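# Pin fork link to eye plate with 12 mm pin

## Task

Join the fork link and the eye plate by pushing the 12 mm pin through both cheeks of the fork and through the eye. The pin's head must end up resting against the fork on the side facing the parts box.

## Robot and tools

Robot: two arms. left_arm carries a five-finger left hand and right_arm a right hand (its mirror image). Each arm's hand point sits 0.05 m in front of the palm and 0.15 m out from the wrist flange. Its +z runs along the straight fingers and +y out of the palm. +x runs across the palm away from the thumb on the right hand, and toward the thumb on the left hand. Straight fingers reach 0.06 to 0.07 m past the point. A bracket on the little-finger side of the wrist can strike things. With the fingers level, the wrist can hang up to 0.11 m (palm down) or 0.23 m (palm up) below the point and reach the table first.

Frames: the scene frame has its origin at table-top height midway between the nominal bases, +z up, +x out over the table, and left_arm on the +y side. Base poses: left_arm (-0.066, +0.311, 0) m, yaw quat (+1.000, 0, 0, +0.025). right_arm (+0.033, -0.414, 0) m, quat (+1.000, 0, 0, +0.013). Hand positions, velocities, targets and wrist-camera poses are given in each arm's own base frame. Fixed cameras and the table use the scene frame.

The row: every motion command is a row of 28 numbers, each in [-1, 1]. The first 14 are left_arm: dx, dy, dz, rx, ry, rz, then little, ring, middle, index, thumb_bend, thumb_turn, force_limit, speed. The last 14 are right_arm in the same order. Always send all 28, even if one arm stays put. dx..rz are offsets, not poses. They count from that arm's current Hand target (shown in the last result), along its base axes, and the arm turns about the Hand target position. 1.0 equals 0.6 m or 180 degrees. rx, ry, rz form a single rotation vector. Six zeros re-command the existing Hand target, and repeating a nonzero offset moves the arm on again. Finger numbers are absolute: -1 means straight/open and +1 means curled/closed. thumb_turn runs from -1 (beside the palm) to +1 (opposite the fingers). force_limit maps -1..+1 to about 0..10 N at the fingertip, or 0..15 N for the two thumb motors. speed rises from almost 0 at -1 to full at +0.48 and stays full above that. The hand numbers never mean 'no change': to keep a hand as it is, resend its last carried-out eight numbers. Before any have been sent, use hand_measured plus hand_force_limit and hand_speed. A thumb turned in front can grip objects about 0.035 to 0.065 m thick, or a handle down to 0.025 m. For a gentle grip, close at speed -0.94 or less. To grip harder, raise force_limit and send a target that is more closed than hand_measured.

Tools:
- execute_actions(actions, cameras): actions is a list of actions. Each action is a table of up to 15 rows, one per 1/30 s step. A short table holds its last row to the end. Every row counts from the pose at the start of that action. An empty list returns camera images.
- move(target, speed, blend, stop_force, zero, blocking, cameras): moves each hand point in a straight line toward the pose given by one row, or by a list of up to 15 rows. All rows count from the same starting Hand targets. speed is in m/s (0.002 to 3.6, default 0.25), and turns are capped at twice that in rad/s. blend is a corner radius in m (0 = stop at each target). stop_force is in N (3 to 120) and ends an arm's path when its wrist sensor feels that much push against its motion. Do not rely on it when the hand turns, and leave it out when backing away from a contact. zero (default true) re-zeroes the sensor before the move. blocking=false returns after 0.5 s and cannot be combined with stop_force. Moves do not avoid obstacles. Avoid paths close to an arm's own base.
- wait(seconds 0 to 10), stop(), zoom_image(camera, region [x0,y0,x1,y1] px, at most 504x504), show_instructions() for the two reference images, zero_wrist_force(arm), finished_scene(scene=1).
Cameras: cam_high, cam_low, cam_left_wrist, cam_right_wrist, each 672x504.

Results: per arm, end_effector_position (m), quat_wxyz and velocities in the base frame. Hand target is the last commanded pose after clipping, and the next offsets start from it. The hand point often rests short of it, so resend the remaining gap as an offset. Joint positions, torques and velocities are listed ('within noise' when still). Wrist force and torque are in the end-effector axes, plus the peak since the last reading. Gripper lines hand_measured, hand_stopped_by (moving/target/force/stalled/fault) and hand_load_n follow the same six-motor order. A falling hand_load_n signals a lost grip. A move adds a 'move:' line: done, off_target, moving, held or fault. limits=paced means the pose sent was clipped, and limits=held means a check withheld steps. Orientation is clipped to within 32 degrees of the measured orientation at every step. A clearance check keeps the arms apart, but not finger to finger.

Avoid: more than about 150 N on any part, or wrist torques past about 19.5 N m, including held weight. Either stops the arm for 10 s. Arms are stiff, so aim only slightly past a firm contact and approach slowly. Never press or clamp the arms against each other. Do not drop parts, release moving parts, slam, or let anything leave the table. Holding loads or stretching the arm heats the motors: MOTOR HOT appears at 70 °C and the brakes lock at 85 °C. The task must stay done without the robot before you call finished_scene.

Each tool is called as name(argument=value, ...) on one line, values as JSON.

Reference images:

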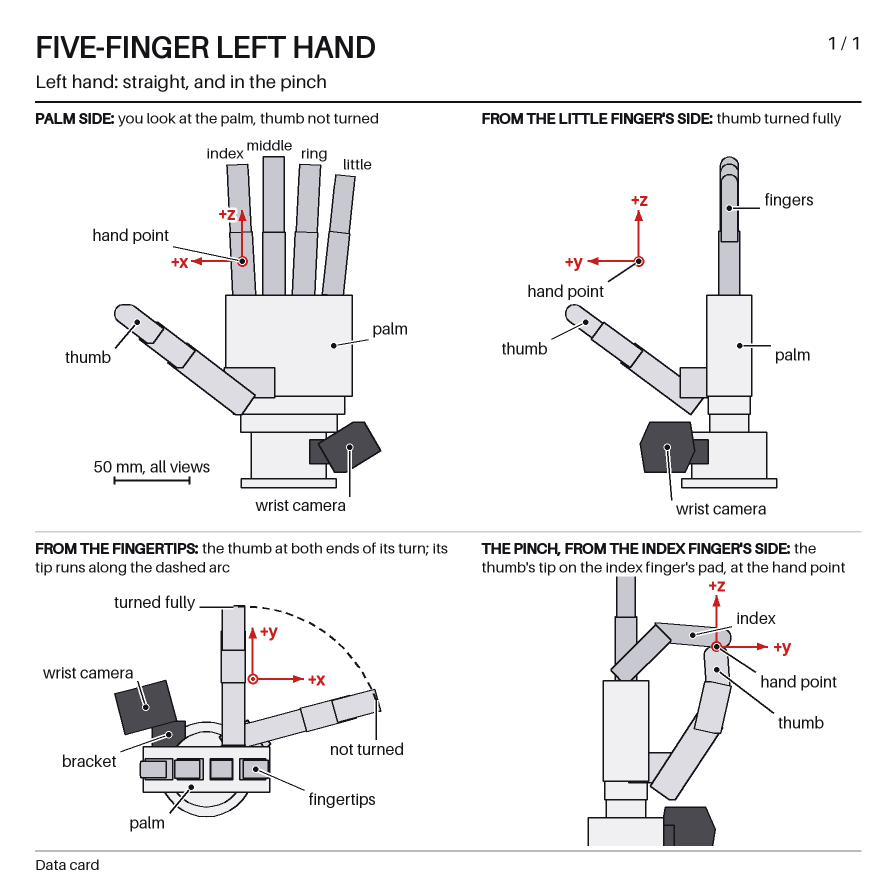

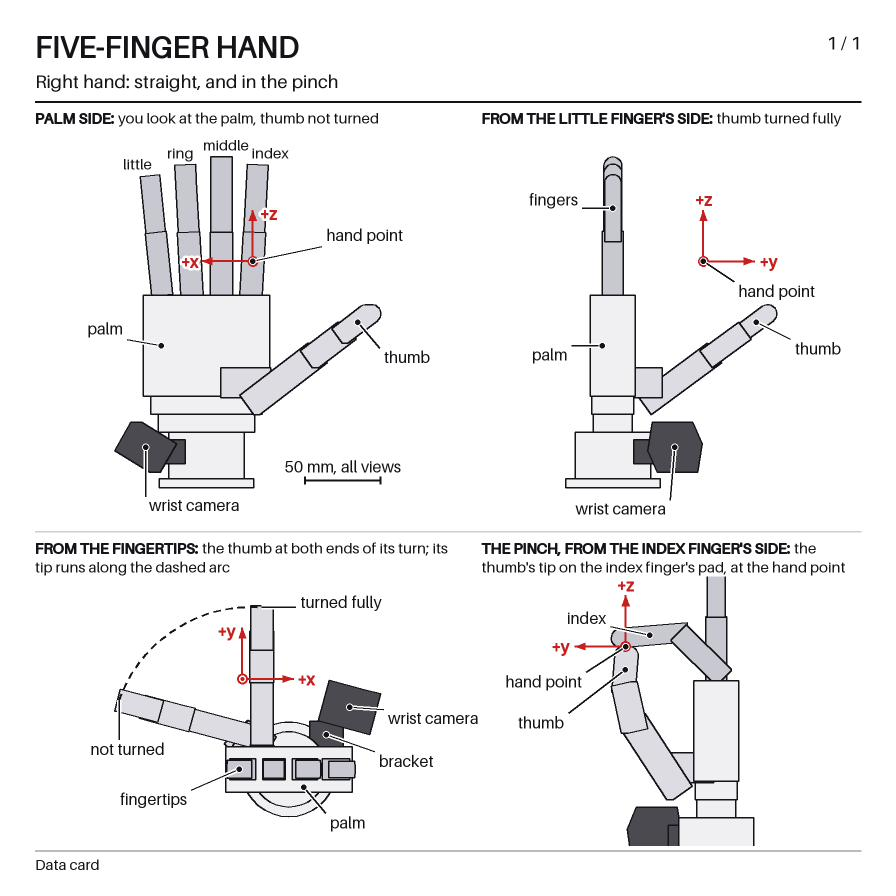

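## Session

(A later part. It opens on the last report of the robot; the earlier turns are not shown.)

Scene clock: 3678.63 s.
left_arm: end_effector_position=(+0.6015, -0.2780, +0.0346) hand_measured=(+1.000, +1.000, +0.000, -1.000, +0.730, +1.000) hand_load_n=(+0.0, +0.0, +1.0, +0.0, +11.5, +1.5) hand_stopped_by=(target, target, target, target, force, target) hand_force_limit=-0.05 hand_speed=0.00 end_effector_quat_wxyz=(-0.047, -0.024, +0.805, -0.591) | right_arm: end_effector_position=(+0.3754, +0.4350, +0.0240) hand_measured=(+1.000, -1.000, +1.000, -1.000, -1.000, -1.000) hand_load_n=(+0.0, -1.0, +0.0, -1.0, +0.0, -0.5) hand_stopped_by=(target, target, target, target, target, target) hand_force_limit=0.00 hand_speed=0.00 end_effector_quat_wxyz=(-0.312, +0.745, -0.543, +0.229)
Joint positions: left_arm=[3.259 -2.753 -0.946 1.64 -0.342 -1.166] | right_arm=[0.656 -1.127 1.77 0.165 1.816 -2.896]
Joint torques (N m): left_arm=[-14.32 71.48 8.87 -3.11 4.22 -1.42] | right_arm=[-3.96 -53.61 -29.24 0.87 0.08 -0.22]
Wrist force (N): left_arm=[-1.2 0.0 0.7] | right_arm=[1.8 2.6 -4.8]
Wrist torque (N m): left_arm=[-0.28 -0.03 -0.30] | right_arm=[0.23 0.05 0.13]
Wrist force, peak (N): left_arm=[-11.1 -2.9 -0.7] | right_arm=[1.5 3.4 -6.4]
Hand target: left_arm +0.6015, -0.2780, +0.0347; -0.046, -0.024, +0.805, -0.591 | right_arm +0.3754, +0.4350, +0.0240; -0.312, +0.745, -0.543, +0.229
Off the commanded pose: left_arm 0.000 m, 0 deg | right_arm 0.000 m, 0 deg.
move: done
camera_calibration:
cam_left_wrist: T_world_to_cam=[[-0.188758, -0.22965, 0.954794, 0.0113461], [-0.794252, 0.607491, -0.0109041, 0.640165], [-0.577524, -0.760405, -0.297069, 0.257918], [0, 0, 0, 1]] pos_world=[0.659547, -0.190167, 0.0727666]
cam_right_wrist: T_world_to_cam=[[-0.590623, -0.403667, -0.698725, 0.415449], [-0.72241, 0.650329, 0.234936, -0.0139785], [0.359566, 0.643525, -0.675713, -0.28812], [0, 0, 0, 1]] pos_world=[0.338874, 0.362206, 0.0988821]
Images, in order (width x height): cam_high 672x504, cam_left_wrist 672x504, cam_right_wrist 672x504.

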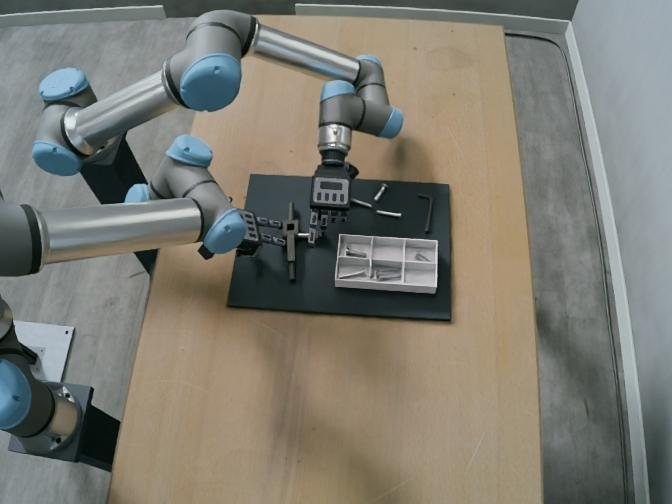

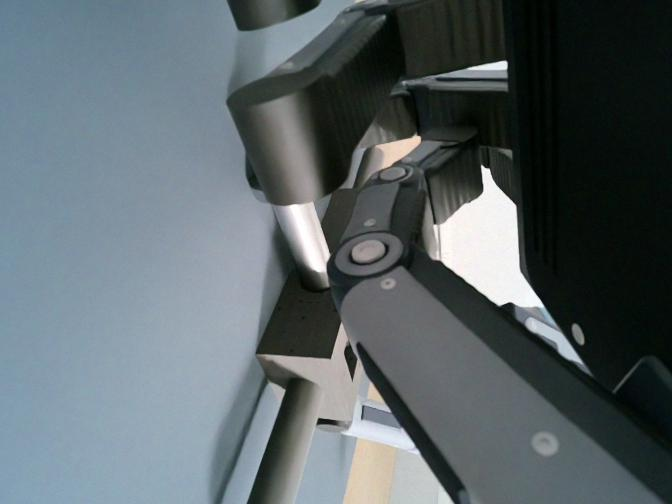

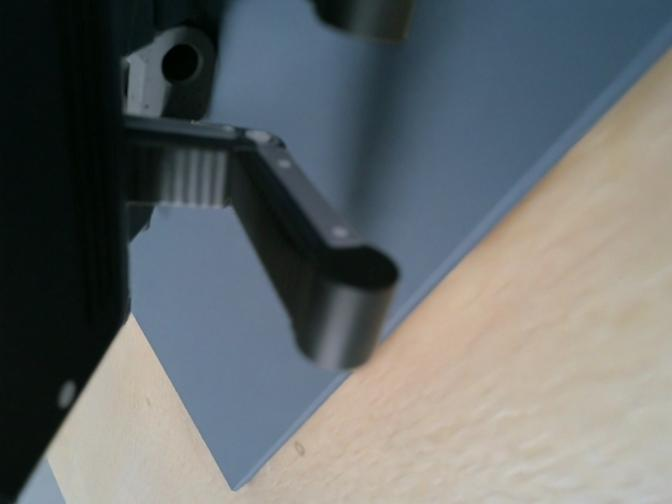

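move(target=[[0.005, 0, 0, 0, 0, 0, 1, 1, 0.0, -1, 1, 1, -0.05, 0, 0, 0, 0, 0, 0, 0, 1, -1, 1, -1, -1, -1, 0, 0],[0.005, 0.04, 0.11, 0, 0, 0, 1, 1, 0.0, -1, 1, 1, -0.05, 0, 0, 0, 0, 0, 0, 0, 1, -1, 1, -1, -1, -1, 0, 0]], speed=[0.03, 0.1], cameras=["cam_left_wrist", "cam_high", "cam_low"])

zoom_image(camera="cam_low", region=[300, 220, 350, 260])

zoom_image(camera="cam_high", region=[285, 215, 345, 260])

Scene clock: 3751.77 s.
left_arm: end_effector_position=(+0.6045, -0.2538, +0.1006) hand_measured=(+1.000, +1.000, +0.000, -1.000, +0.730, +1.000) hand_load_n=(+0.0, +0.0, +1.0, +0.0, +11.5, +2.0) hand_stopped_by=(target, target, target, target, force, target) hand_force_limit=-0.05 hand_speed=0.00 end_effector_quat_wxyz=(-0.046, -0.024, +0.805, -0.591) | right_arm: end_effector_position=(+0.3754, +0.4350, +0.0240) hand_measured=(+1.000, -1.000, +1.000, -1.000, -1.000, -1.000) hand_load_n=(+0.0, -0.5, +0.0, -1.0, +0.0, +0.0) hand_stopped_by=(target, target, target, target, target, target) hand_force_limit=0.00 hand_speed=0.00 end_effector_quat_wxyz=(-0.312, +0.745, -0.543, +0.229)
Joint positions: left_arm=[3.296 -2.661 -0.969 1.485 -0.361 -1.074] | right_arm=[0.656 -1.127 1.77 0.165 1.816 -2.896]
Joint torques (N m): left_arm=[-16.11 59.04 30.38 -1.73 3.95 -2.19] | right_arm=[-3.59 -53.39 -30.08 0.95 0.05 -0.17]
Wrist force (N): left_arm=[-1.3 -0.2 0.6] | right_arm=[1.9 2.8 -4.6]
Wrist torque (N m): left_arm=[-0.29 0.01 -0.44] | right_arm=[0.24 0.04 0.14]
Wrist force, peak (N): left_arm=[-1.2 1.0 1.5] | right_arm=[1.9 3.1 -5.2]
Hand target: left_arm +0.6045, -0.2540, +0.1007; -0.046, -0.024, +0.805, -0.591 | right_arm +0.3754, +0.4350, +0.0240; -0.312, +0.745, -0.543, +0.229
Off the commanded pose: left_arm 0.000 m, 0 deg | right_arm 0.000 m, 0 deg.
move: done
camera_calibration:
cam_left_wrist: T_world_to_cam=[[-0.188792, -0.229762, 0.95476, -0.0454842], [-0.794304, 0.607422, -0.0108887, 0.628568], [-0.577441, -0.760426, -0.297177, 0.297451], [0, 0, 0, 1]] pos_world=[0.662447, -0.166067, 0.138666]
Images, in order (width x height): cam_high 672x504, cam_low 672x504, cam_left_wrist 672x504.

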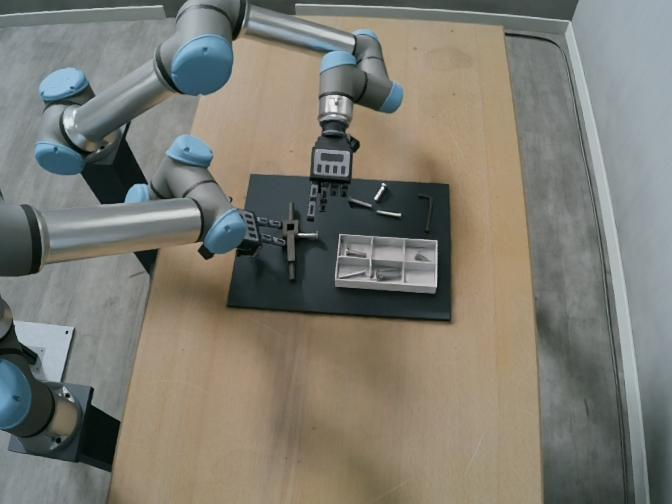

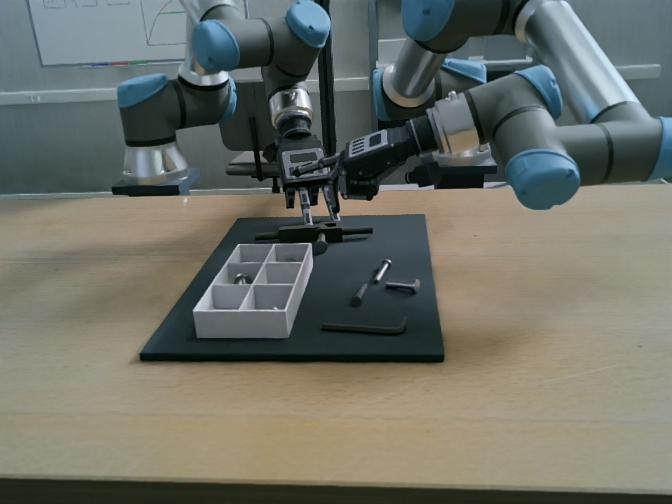

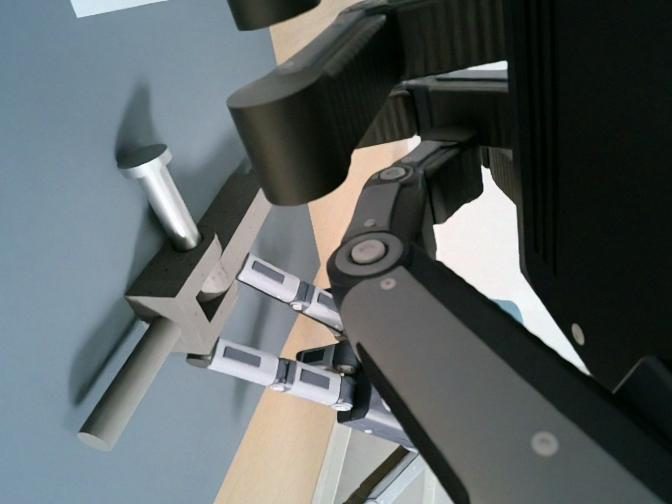

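Scaled by 10.080 from the camera's 672x504 image, which has a finer 960x720 frame.

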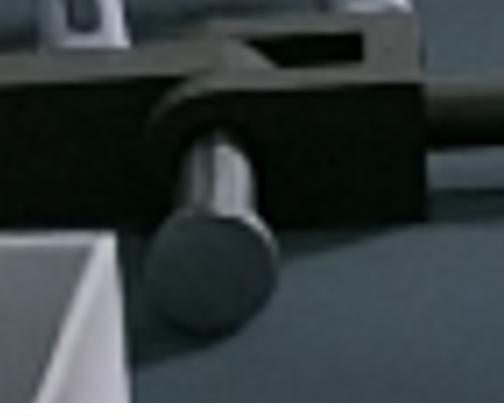

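Scaled by 8.400 from the camera's 672x504 image, which has a finer 960x720 frame.

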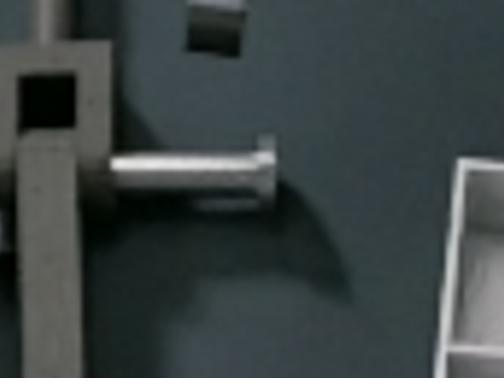

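move(target=[[0.0, -0.04, 0, 0, 0, 0, 1, 1, 0.0, -1, 1, 1, -0.05, 0, 0, 0, 0, 0, 0, 0, 1, -1, 1, -1, -1, -1, 0, 0],[0.0, -0.04, -0.113, 0, 0, 0, 1, 1, 0.0, -1, 1, 1, -0.05, 0, 0, 0, 0, 0, 0, 0, 1, -1, 1, -1, -1, -1, 0, 0]], speed=[0.08, 0.08])

move(target=[-0.025, -0.001, 0, 0, 0, 0, 1, 1, 0.0, -1, 1, 1, -0.05, 0, 0, 0, 0, 0, 0, 0, 1, -1, 1, -1, -1, -1, 0, 0], speed=0.01, stop_force=4, cameras=["cam_high", "cam_low"])

zoom_image(camera="cam_high", region=[285, 215, 345, 260])

zoom_image(camera="cam_low", region=[300, 220, 350, 260])

Scene clock: 3803.17 s.
left_arm: end_effector_position=(+0.6045, -0.2779, +0.0329) hand_measured=(+1.000, +1.000, +0.000, -1.000, +0.730, +1.000) hand_load_n=(+0.0, +0.0, +1.0, +0.0, +11.5, +1.5) hand_stopped_by=(target, target, target, target, force, target) hand_force_limit=-0.05 hand_speed=0.00 end_effector_quat_wxyz=(-0.046, -0.024, +0.805, -0.591) | right_arm: end_effector_position=(+0.3754, +0.4350, +0.0240) hand_measured=(+1.000, -1.000, +1.000, -1.000, -1.000, -1.000) hand_load_n=(+0.0, -1.0, +0.0, -1.0, +0.0, +0.0) hand_stopped_by=(target, target, target, target, target, target) hand_force_limit=0.00 hand_speed=0.00 end_effector_quat_wxyz=(-0.312, +0.745, -0.543, +0.229)
Joint positions: left_arm=[3.258 -2.763 -0.928 1.634 -0.342 -1.167] | right_arm=[0.656 -1.127 1.77 0.165 1.816 -2.896]
Joint torques (N m): left_arm=[6.1 73.11 14.24 -5.96 0.74 -2.17] | right_arm=[-3.41 -53.84 -29.11 1.13 0.06 -0.26]
Wrist force (N): left_arm=[-1.1 -0.4 0.6] | right_arm=[1.8 3.2 -4.8]
Wrist torque (N m): left_arm=[-0.32 -0.03 -0.29] | right_arm=[0.31 0.05 0.14]
Wrist force, peak (N): left_arm=[-1.4 -0.2 0.9] | right_arm=[2.2 3.1 -5.0]
Hand target: left_arm +0.6045, -0.2780, +0.0329; -0.046, -0.024, +0.805, -0.591 | right_arm +0.3754, +0.4350, +0.0240; -0.312, +0.745, -0.543, +0.229
Off the commanded pose: left_arm 0.000 m, 0 deg | right_arm 0.000 m, 0 deg.
move: done

Scene clock: 3804.60 s.
left_arm: end_effector_position=(+0.5976, -0.2782, +0.0329) hand_measured=(+1.000, +1.000, +0.000, -1.000, +0.730, +1.000) hand_load_n=(+0.0, +0.0, +1.0, +0.0, +11.5, +2.0) hand_stopped_by=(target, target, target, target, force, target) hand_force_limit=-0.05 hand_speed=0.00 end_effector_quat_wxyz=(-0.046, -0.024, +0.805, -0.591) | right_arm: end_effector_position=(+0.3754, +0.4350, +0.0240) hand_measured=(+1.000, -1.000, +1.000, -1.000, -1.000, -1.000) hand_load_n=(+0.0, -1.0, +0.0, -1.0, +0.0, +0.0) hand_stopped_by=(target, target, target, target, target, target) hand_force_limit=0.00 hand_speed=0.00 end_effector_quat_wxyz=(-0.312, +0.745, -0.543, +0.229)
Joint positions: left_arm=[3.259 -2.746 -0.966 1.653 -0.342 -1.165] | right_arm=[0.656 -1.127 1.77 0.165 1.816 -2.896]
Joint torques (N m): left_arm=[-1.95 54.75 20.62 -5.62 0.32 -2.6] | right_arm=[-3.27 -53.34 -29.06 1.11 0.09 -0.22]
Wrist force (N): left_arm=[-1.3 -0.2 0.4] | right_arm=[1.7 2.9 -4.8]
Wrist torque (N m): left_arm=[-0.27 -0.05 -0.43] | right_arm=[0.26 0.06 0.13]
Wrist force, peak (N): left_arm=[-6.9 -1.6 0.2] | right_arm=[1.8 3.2 -5.5]
Hand target: left_arm +0.5976, -0.2782, +0.0329; -0.046, -0.024, +0.805, -0.591 (not the last commanded pose) | right_arm +0.3754, +0.4350, +0.0240; -0.312, +0.745, -0.543, +0.229
Off the commanded pose: left_arm 0.008 m, 0 deg | right_arm 0.000 m, 0 deg.
move: contact (left_arm)
Images, in order (width x height): cam_high 672x504, cam_low 672x504.

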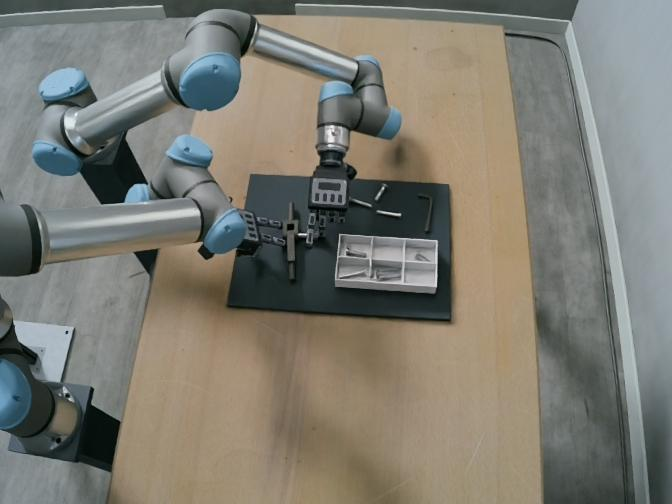

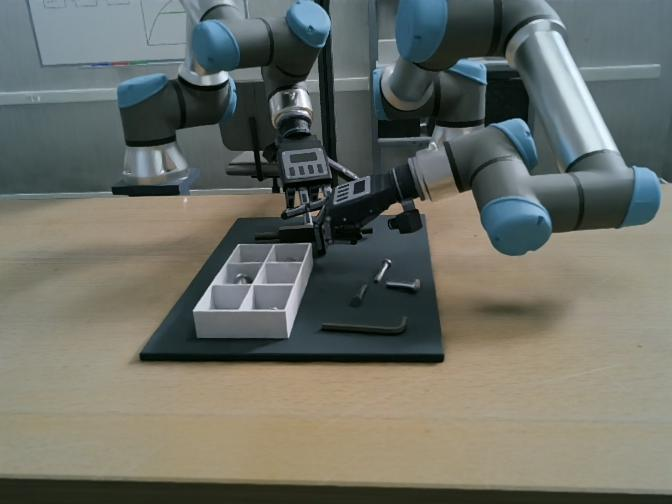

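Scaled by 8.400 from the camera's 672x504 image, which has a finer 960x720 frame.

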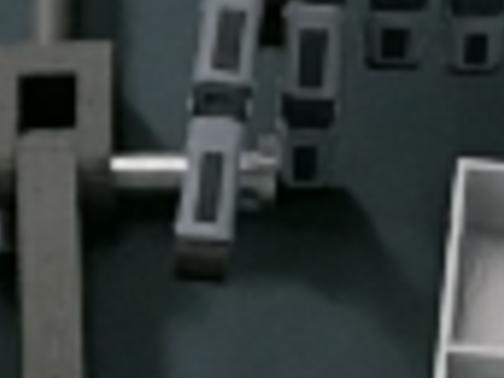

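Scaled by 10.080 from the camera's 672x504 image, which has a finer 960x720 frame.

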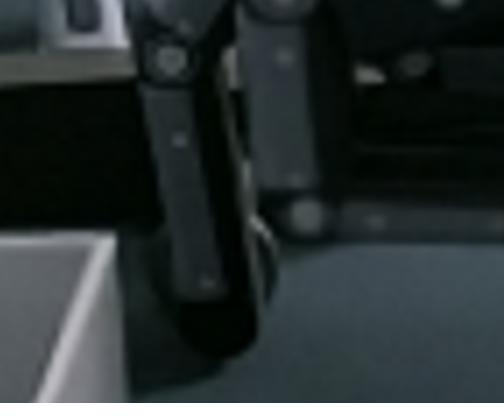

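move(target=[[-0.0013, 0, 0, 0, 0, 0, 1, 1, 0.0, -1, 1, 1, -0.05, 0, 0, 0, 0, 0, 0, 0, 1, -1, 1, -1, -1, -1, 0, 0],[-0.002, 0, 0.005, 0, 0, 0, 1, 1, 0.0, -1, 1, 1, -0.05, 0, 0, 0, 0, 0, 0, 0, 1, -1, 1, -1, -1, -1, 0, 0],[-0.012, -0.0003, 0.005, 0, 0, 0, 1, 1, 0.0, -1, 1, 1, -0.05, 0, 0, 0, 0, 0, 0, 0, 1, -1, 1, -1, -1, -1, 0, 0]], speed=[0.01, 0.006, 0.008], stop_force=7, cameras=["cam_high", "cam_low"])

zoom_image(camera="cam_high", region=[285, 215, 345, 260])

zoom_image(camera="cam_low", region=[300, 220, 350, 260])

Scene clock: 3819.67 s.
left_arm: end_effector_position=(+0.5972, -0.2783, +0.0328) hand_measured=(+1.000, +1.000, +0.000, -1.000, +0.730, +1.000) hand_load_n=(+0.0, +0.0, +1.0, +0.0, +11.5, +1.5) hand_stopped_by=(target, target, target, target, force, target) hand_force_limit=-0.05 hand_speed=0.00 end_effector_quat_wxyz=(-0.047, -0.024, +0.805, -0.591) | right_arm: end_effector_position=(+0.3754, +0.4350, +0.0240) hand_measured=(+1.000, -1.000, +1.000, -1.000, -1.000, -1.000) hand_load_n=(+0.0, -1.0, +0.0, -1.0, +0.0, -0.5) hand_stopped_by=(target, target, target, target, target, target) hand_force_limit=0.00 hand_speed=0.00 end_effector_quat_wxyz=(-0.312, +0.745, -0.543, +0.229)
Joint positions: left_arm=[3.259 -2.746 -0.968 1.653 -0.342 -1.165] | right_arm=[0.656 -1.127 1.77 0.165 1.816 -2.896]
Joint torques (N m): left_arm=[-9.01 54.12 27.62 -6.4 0.88 -2.55] | right_arm=[-3.13 -53.52 -29.28 1 0.11 -0.14]
Wrist force (N): left_arm=[-6.6 -1.3 0.0] | right_arm=[1.6 3.1 -5.8]
Wrist torque (N m): left_arm=[-0.26 -0.17 -0.43] | right_arm=[0.27 0.06 0.13]
Wrist force, peak (N): left_arm=[-12.2 -2.5 -0.7] | right_arm=[1.3 3.6 -6.6]
Hand target: left_arm +0.5972, -0.2783, +0.0328; -0.047, -0.024, +0.805, -0.591 (not the last commanded pose) | right_arm +0.3754, +0.4350, +0.0240; -0.312, +0.745, -0.543, +0.229
Off the commanded pose: left_arm 0.007 m, 0 deg | right_arm 0.000 m, 0 deg.
move: contact (left_arm); path passed 0 of 3 targets
Images, in order (width x height): cam_high 672x504, cam_low 672x504.

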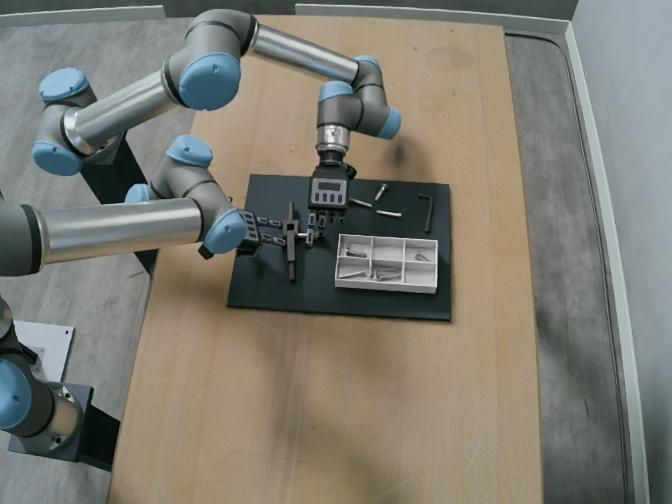

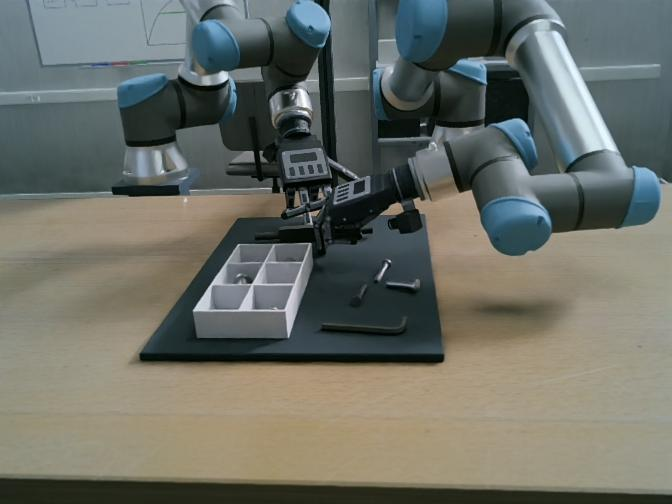

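Scaled by 8.400 from the camera's 672x504 image, which has a finer 960x720 frame.

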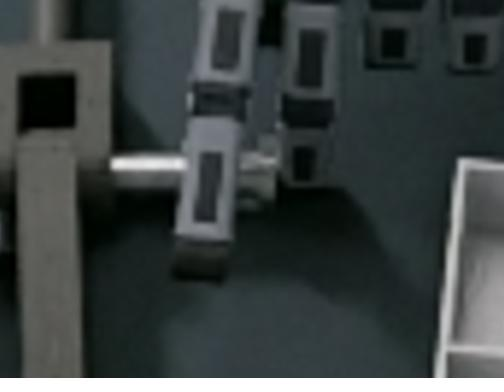

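Scaled by 10.080 from the camera's 672x504 image, which has a finer 960x720 frame.

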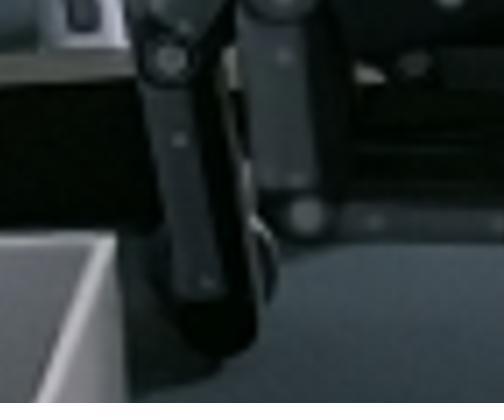

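move(target=[[0, 0, 0.006, 0, 0, 0, 1, 1, 0.0, -1, 1, 1, -0.05, 0, 0, 0, 0, 0, 0, 0, 1, -1, 1, -1, -1, -1, 0, 0]], speed=0.006, stop_force=10, cameras=["cam_high", "cam_low"])

zoom_image(camera="cam_high", region=[285, 215, 345, 260])

zoom_image(camera="cam_low", region=[300, 220, 350, 260])

Scene clock: 3828.50 s.
left_arm: end_effector_position=(+0.5972, -0.2783, +0.0365) hand_measured=(+1.000, +1.000, +0.000, -1.000, +0.730, +1.000) hand_load_n=(+0.0, +0.0, +0.5, +0.0, +11.5, +1.5) hand_stopped_by=(target, target, target, target, force, target) hand_force_limit=-0.05 hand_speed=0.00 end_effector_quat_wxyz=(-0.047, -0.024, +0.805, -0.591) | right_arm: end_effector_position=(+0.3754, +0.4350, +0.0240) hand_measured=(+1.000, -1.000, +1.000, -1.000, -1.000, -1.000) hand_load_n=(+0.0, -0.5, +0.0, -1.0, +0.0, +0.0) hand_stopped_by=(target, target, target, target, target, target) hand_force_limit=0.00 hand_speed=0.00 end_effector_quat_wxyz=(-0.312, +0.745, -0.543, +0.229)
Joint positions: left_arm=[3.259 -2.74 -0.969 1.649 -0.342 -1.165] | right_arm=[0.656 -1.127 1.77 0.165 1.816 -2.896]
Joint torques (N m): left_arm=[-9.54 58.91 13.52 -2.92 3.93 0.46] | right_arm=[-3.13 -52.94 -28.77 1.07 0.17 -0.15]
Wrist force (N): left_arm=[-1.3 0.1 0.5] | right_arm=[1.6 2.6 -4.4]
Wrist torque (N m): left_arm=[-0.27 -0.08 -0.41] | right_arm=[0.25 0.05 0.12]
Wrist force, peak (N): left_arm=[-6.8 -1.5 0.0] | right_arm=[1.7 3.7 -5.9]
Hand target: left_arm +0.5972, -0.2783, +0.0364; -0.047, -0.024, +0.805, -0.591 | right_arm +0.3754, +0.4350, +0.0240; -0.312, +0.745, -0.543, +0.229
Off the commanded pose: left_arm 0.000 m, 0 deg | right_arm 0.000 m, 0 deg.
move: done
Images, in order (width x height): cam_high 672x504, cam_low 672x504.

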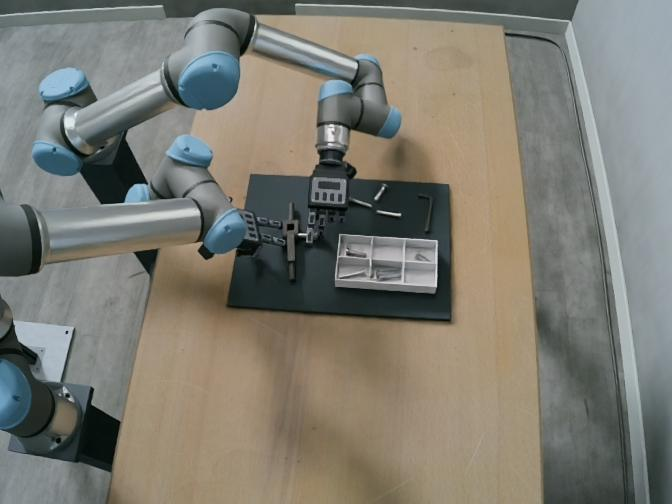

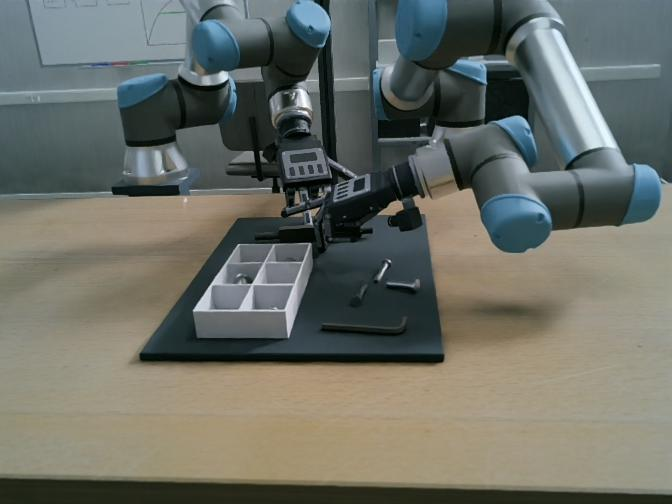

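Scaled by 8.400 from the camera's 672x504 image, which has a finer 960x720 frame.

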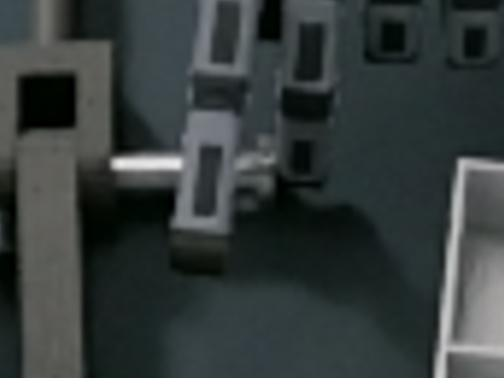

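Scaled by 10.080 from the camera's 672x504 image, which has a finer 960x720 frame.

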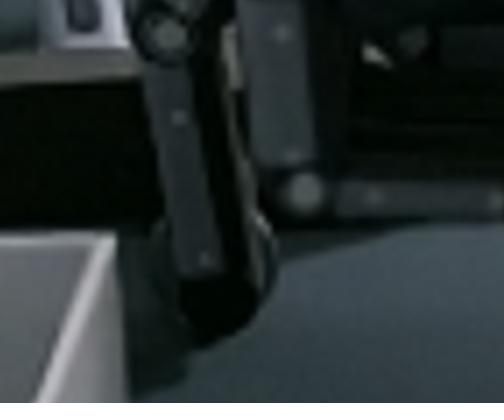

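move(target=[[-0.015, -0.0003, 0, 0, 0, 0, 1, 1, 0.0, -1, 1, 1, -0.05, 0, 0, 0, 0, 0, 0, 0, 1, -1, 1, -1, -1, -1, 0, 0]], speed=0.006, stop_force=7, cameras=["cam_high", "cam_low"])

zoom_image(camera="cam_high", region=[285, 215, 345, 260])

Scene clock: 3836.53 s.
left_arm: end_effector_position=(+0.5966, -0.2784, +0.0363) hand_measured=(+1.000, +1.000, +0.000, -1.000, +0.730, +1.000) hand_load_n=(+0.0, +0.0, +1.0, +0.0, +11.5, +2.0) hand_stopped_by=(target, target, target, target, force, target) hand_force_limit=-0.05 hand_speed=0.00 end_effector_quat_wxyz=(-0.047, -0.024, +0.805, -0.591) | right_arm: end_effector_position=(+0.3754, +0.4350, +0.0240) hand_measured=(+1.000, -1.000, +1.000, -1.000, -1.000, -1.000) hand_load_n=(+0.0, -1.0, +0.0, -1.0, +0.0, -0.5) hand_stopped_by=(target, target, target, target, target, target) hand_force_limit=0.00 hand_speed=0.00 end_effector_quat_wxyz=(-0.312, +0.745, -0.543, +0.229)
Joint positions: left_arm=[3.259 -2.739 -0.972 1.65 -0.342 -1.165] | right_arm=[0.656 -1.127 1.77 0.165 1.816 -2.896]
Joint torques (N m): left_arm=[-3.87 55.24 26.3 -6.17 1.57 -2.75] | right_arm=[-2.92 -53.62 -29.22 1.08 0.13 -0.14]
Wrist force (N): left_arm=[-4.8 -0.7 0.3] | right_arm=[1.5 3.2 -5.0]
Wrist torque (N m): left_arm=[-0.28 -0.15 -0.42] | right_arm=[0.30 0.04 0.13]
Wrist force, peak (N): left_arm=[-9.7 -1.5 -0.1] | right_arm=[1.3 3.5 -5.4]
Hand target: left_arm +0.5966, -0.2784, +0.0363; -0.047, -0.024, +0.805, -0.591 (not the last commanded pose) | right_arm +0.3754, +0.4350, +0.0240; -0.312, +0.745, -0.543, +0.229
Off the commanded pose: left_arm 0.008 m, 0 deg | right_arm 0.000 m, 0 deg.
move: contact (left_arm)
Images, in order (width x height): cam_high 672x504, cam_low 672x504.

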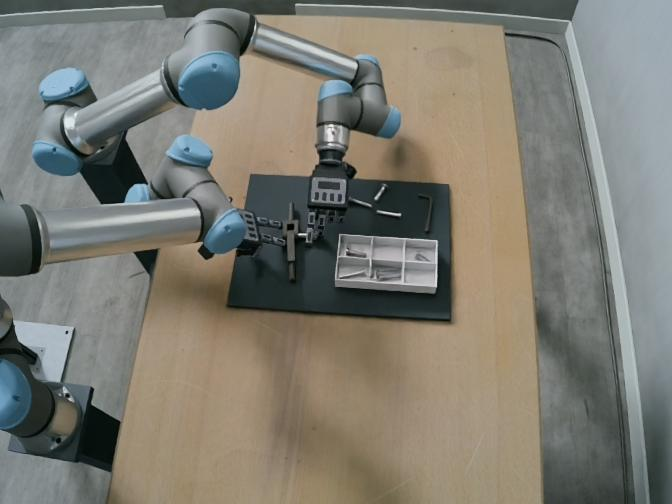

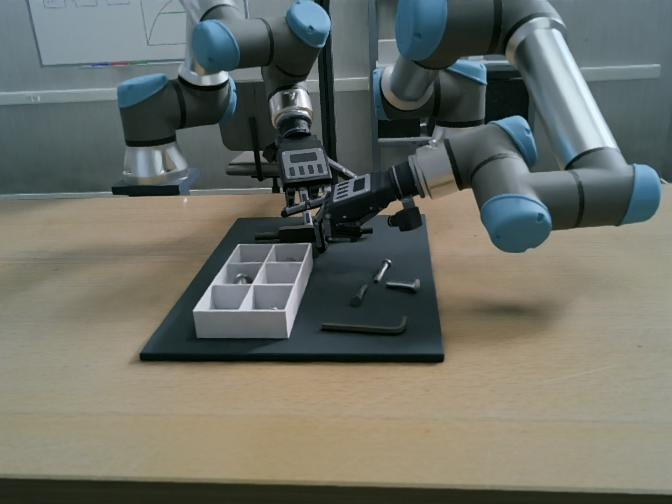

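Scaled by 8.400 from the camera's 672x504 image, which has a finer 960x720 frame.

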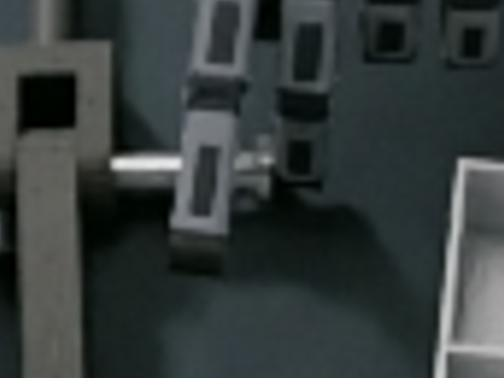

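move(target=[[0, 0, 0.005, 0, 0, 0, 1, 1, 0.0, -1, 1, 1, -0.05, 0, 0, 0, 0, 0, 0, 0, 1, -1, 1, -1, -1, -1, 0, 0]], speed=0.006)

move(target=[[-0.015, -0.0003, 0, 0, 0, 0, 1, 1, 0.0, -1, 1, 1, -0.05, 0, 0, 0, 0, 0, 0, 0, 1, -1, 1, -1, -1, -1, 0, 0]], speed=0.006, stop_force=7, cameras=["cam_high", "cam_low"])

zoom_image(camera="cam_high", region=[285, 215, 345, 260])

zoom_image(camera="cam_low", region=[300, 220, 350, 260])

Scene clock: 3853.60 s.
left_arm: end_effector_position=(+0.5966, -0.2783, +0.0394) hand_measured=(+1.000, +1.000, +0.000, -1.000, +0.730, +1.000) hand_load_n=(+0.0, +0.0, +1.0, +0.0, +11.5, +2.0) hand_stopped_by=(target, target, target, target, force, target) hand_force_limit=-0.05 hand_speed=0.00 end_effector_quat_wxyz=(-0.047, -0.024, +0.805, -0.591) | right_arm: end_effector_position=(+0.3754, +0.4350, +0.0240) hand_measured=(+1.000, -1.000, +1.000, -1.000, -1.000, -1.000) hand_load_n=(+0.0, -1.0, +0.5, -0.5, +0.0, +0.0) hand_stopped_by=(target, target, target, target, target, target) hand_force_limit=0.00 hand_speed=0.00 end_effector_quat_wxyz=(-0.312, +0.745, -0.543, +0.229)
Joint positions: left_arm=[3.259 -2.734 -0.973 1.647 -0.342 -1.165] | right_arm=[0.656 -1.127 1.77 0.165 1.816 -2.896]
Joint torques (N m): left_arm=[-3.49 68.74 11.26 -5.5 1.64 -1.6] | right_arm=[-2.73 -53.31 -29.35 1.13 0.18 -0.09]
Wrist force (N): left_arm=[-1.4 0.0 0.5] | right_arm=[1.5 2.6 -4.4]
Wrist torque (N m): left_arm=[-0.28 -0.05 -0.42] | right_arm=[0.24 0.06 0.11]
Wrist force, peak (N): left_arm=[-5.0 -0.7 0.4] | right_arm=[1.6 2.9 -5.3]
Hand target: left_arm +0.5966, -0.2784, +0.0393; -0.047, -0.024, +0.805, -0.591 | right_arm +0.3754, +0.4350, +0.0240; -0.312, +0.745, -0.543, +0.229
Off the commanded pose: left_arm 0.000 m, 0 deg | right_arm 0.000 m, 0 deg.
move: done

Scene clock: 3854.57 s.
left_arm: end_effector_position=(+0.5955, -0.2784, +0.0394) hand_measured=(+1.000, +1.000, +0.000, -1.000, +0.730, +1.000) hand_load_n=(+0.0, +0.0, +1.0, +0.0, +11.5, +2.0) hand_stopped_by=(target, target, target, target, force, target) hand_force_limit=-0.05 hand_speed=0.00 end_effector_quat_wxyz=(-0.047, -0.024, +0.805, -0.591) | right_arm: end_effector_position=(+0.3754, +0.4350, +0.0240) hand_measured=(+1.000, -1.000, +1.000, -1.000, -1.000, -1.000) hand_load_n=(+0.0, -1.0, +0.0, -0.5, -0.5, -0.5) hand_stopped_by=(target, target, target, target, target, target) hand_force_limit=0.00 hand_speed=0.00 end_effector_quat_wxyz=(-0.312, +0.745, -0.543, +0.229)
Joint positions: left_arm=[3.259 -2.732 -0.979 1.649 -0.342 -1.164] | right_arm=[0.656 -1.127 1.77 0.165 1.816 -2.896]
Joint torques (N m): left_arm=[-3.21 54.07 28.54 -6.1 0.56 -2.81] | right_arm=[-2.99 -53.26 -28.59 1.07 0.25 -0.06]
Wrist force (N): left_arm=[-4.8 -1.0 0.2] | right_arm=[1.4 2.9 -5.4]
Wrist torque (N m): left_arm=[-0.27 -0.13 -0.40] | right_arm=[0.27 0.06 0.11]
Wrist force, peak (N): left_arm=[-9.3 -2.1 -0.6] | right_arm=[1.4 3.4 -5.4]
Hand target: left_arm +0.5954, -0.2785, +0.0394; -0.047, -0.024, +0.805, -0.591 (not the last commanded pose) | right_arm +0.3754, +0.4350, +0.0240; -0.312, +0.745, -0.543, +0.229
Off the commanded pose: left_arm 0.008 m, 0 deg | right_arm 0.000 m, 0 deg.
move: contact (left_arm)
Images, in order (width x height): cam_high 672x504, cam_low 672x504.

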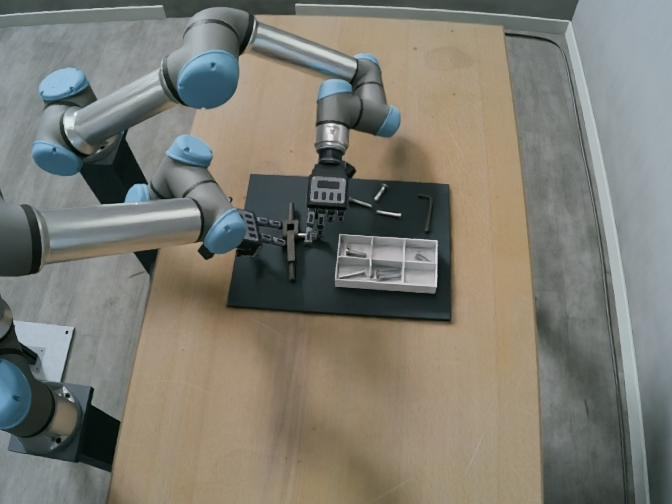

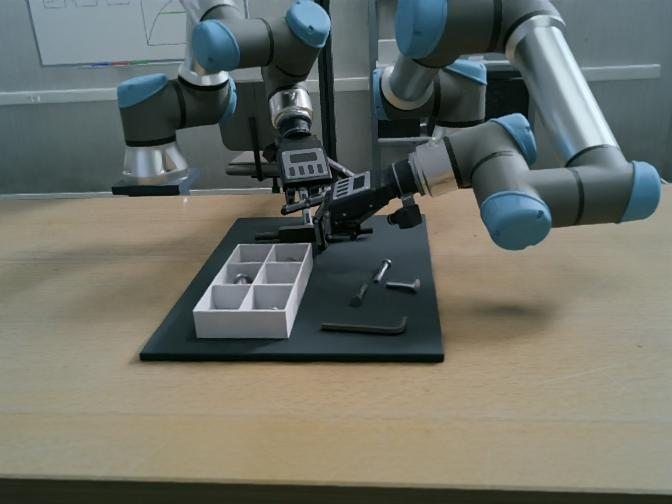

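Scaled by 8.400 from the camera's 672x504 image, which has a finer 960x720 frame.

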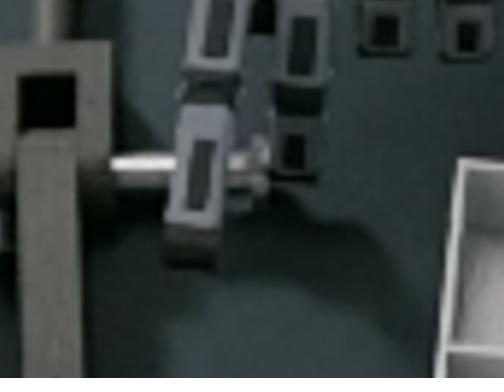

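Scaled by 10.080 from the camera's 672x504 image, which has a finer 960x720 frame.

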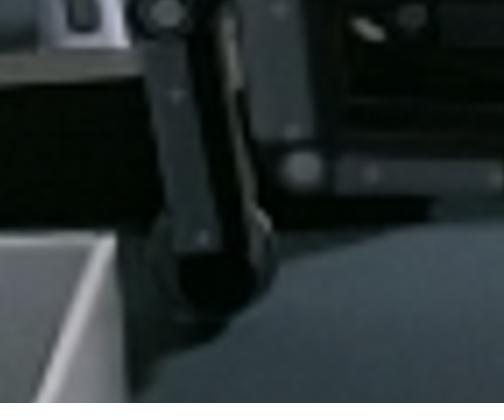

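move(target=[[0.001, 0, 0, 0, 0, 0, 1, 1, 0.0, -1, 1, 1, -0.05, 0, 0, 0, 0, 0, 0, 0, 1, -1, 1, -1, -1, -1, 0, 0], [-0.02, -0.0006, 0, 0, 0, 0, 1, 1, 0.0, -1, 1, 1, -0.05, 0, 0, 0, 0, 0, 0, 0, 1, -1, 1, -1, -1, -1, 0, 0]], speed=0.01, stop_force=9, cameras=["cam_high", "cam_low"])

zoom_image(camera="cam_high", region=[285, 215, 345, 260])

zoom_image(camera="cam_low", region=[300, 220, 350, 260])

Scene clock: 3869.13 s.
left_arm: end_effector_position=(+0.5946, -0.2786, +0.0394) hand_measured=(+1.000, +1.000, +0.000, -1.000, +0.728, +1.000) hand_load_n=(+0.0, +0.0, +0.5, +0.0, +11.5, +1.5) hand_stopped_by=(target, target, target, target, force, target) hand_force_limit=-0.05 hand_speed=0.00 end_effector_quat_wxyz=(-0.047, -0.024, +0.805, -0.591) | right_arm: end_effector_position=(+0.3754, +0.4350, +0.0240) hand_measured=(+1.000, -1.000, +1.000, -1.000, -1.000, -1.000) hand_load_n=(+0.0, -1.0, +0.0, -1.0, +0.0, +0.0) hand_stopped_by=(target, target, target, target, target, target) hand_force_limit=0.00 hand_speed=0.00 end_effector_quat_wxyz=(-0.312, +0.745, -0.543, +0.229)
Joint positions: left_arm=[3.259 -2.73 -0.983 1.651 -0.342 -1.164] | right_arm=[0.656 -1.127 1.77 0.165 1.816 -2.896]
Joint torques (N m): left_arm=[-5.25 52.41 7.69 -5.94 -0.82 -3.22] | right_arm=[-2.76 -52.94 -28.69 1 0.17 -0.09]
Wrist force (N): left_arm=[-10.4 -2.8 -1.2] | right_arm=[1.3 2.9 -5.9]
Wrist torque (N m): left_arm=[-0.26 -0.28 -0.33] | right_arm=[0.28 0.04 0.11]
Wrist force, peak (N): left_arm=[-14.3 -2.7 -1.9] | right_arm=[1.3 3.6 -6.6]
Hand target: left_arm +0.5945, -0.2786, +0.0394; -0.047, -0.024, +0.805, -0.591 (not the last commanded pose) | right_arm +0.3754, +0.4350, +0.0240; -0.312, +0.745, -0.543, +0.229
Off the commanded pose: left_arm 0.011 m, 0 deg | right_arm 0.000 m, 0 deg.
move: contact (left_arm); path passed 1 of 2 targets
Images, in order (width x height): cam_high 672x504, cam_low 672x504.

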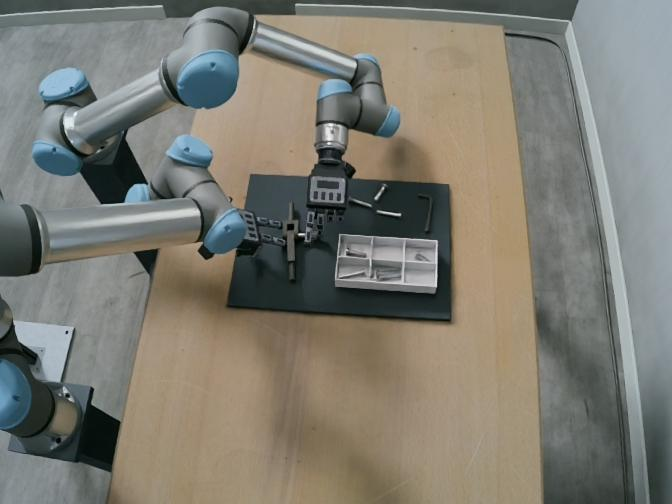

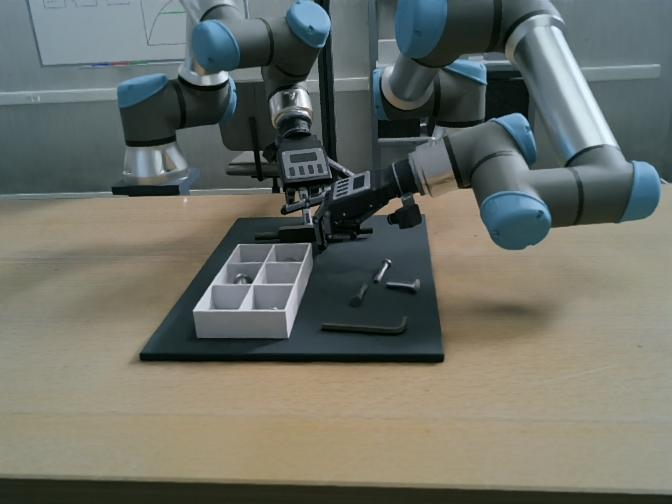

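Scaled by 8.400 from the camera's 672x504 image, which has a finer 960x720 frame.

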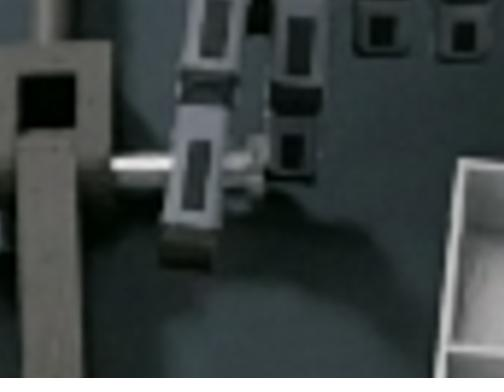

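Scaled by 10.080 from the camera's 672x504 image, which has a finer 960x720 frame.

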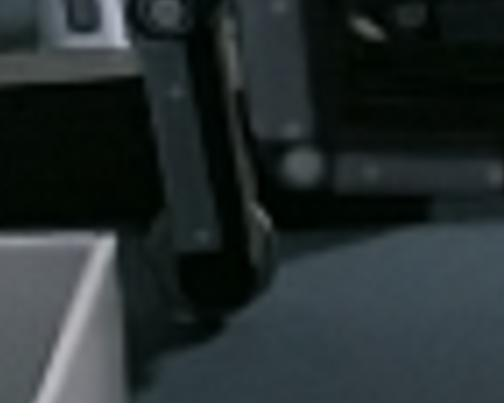

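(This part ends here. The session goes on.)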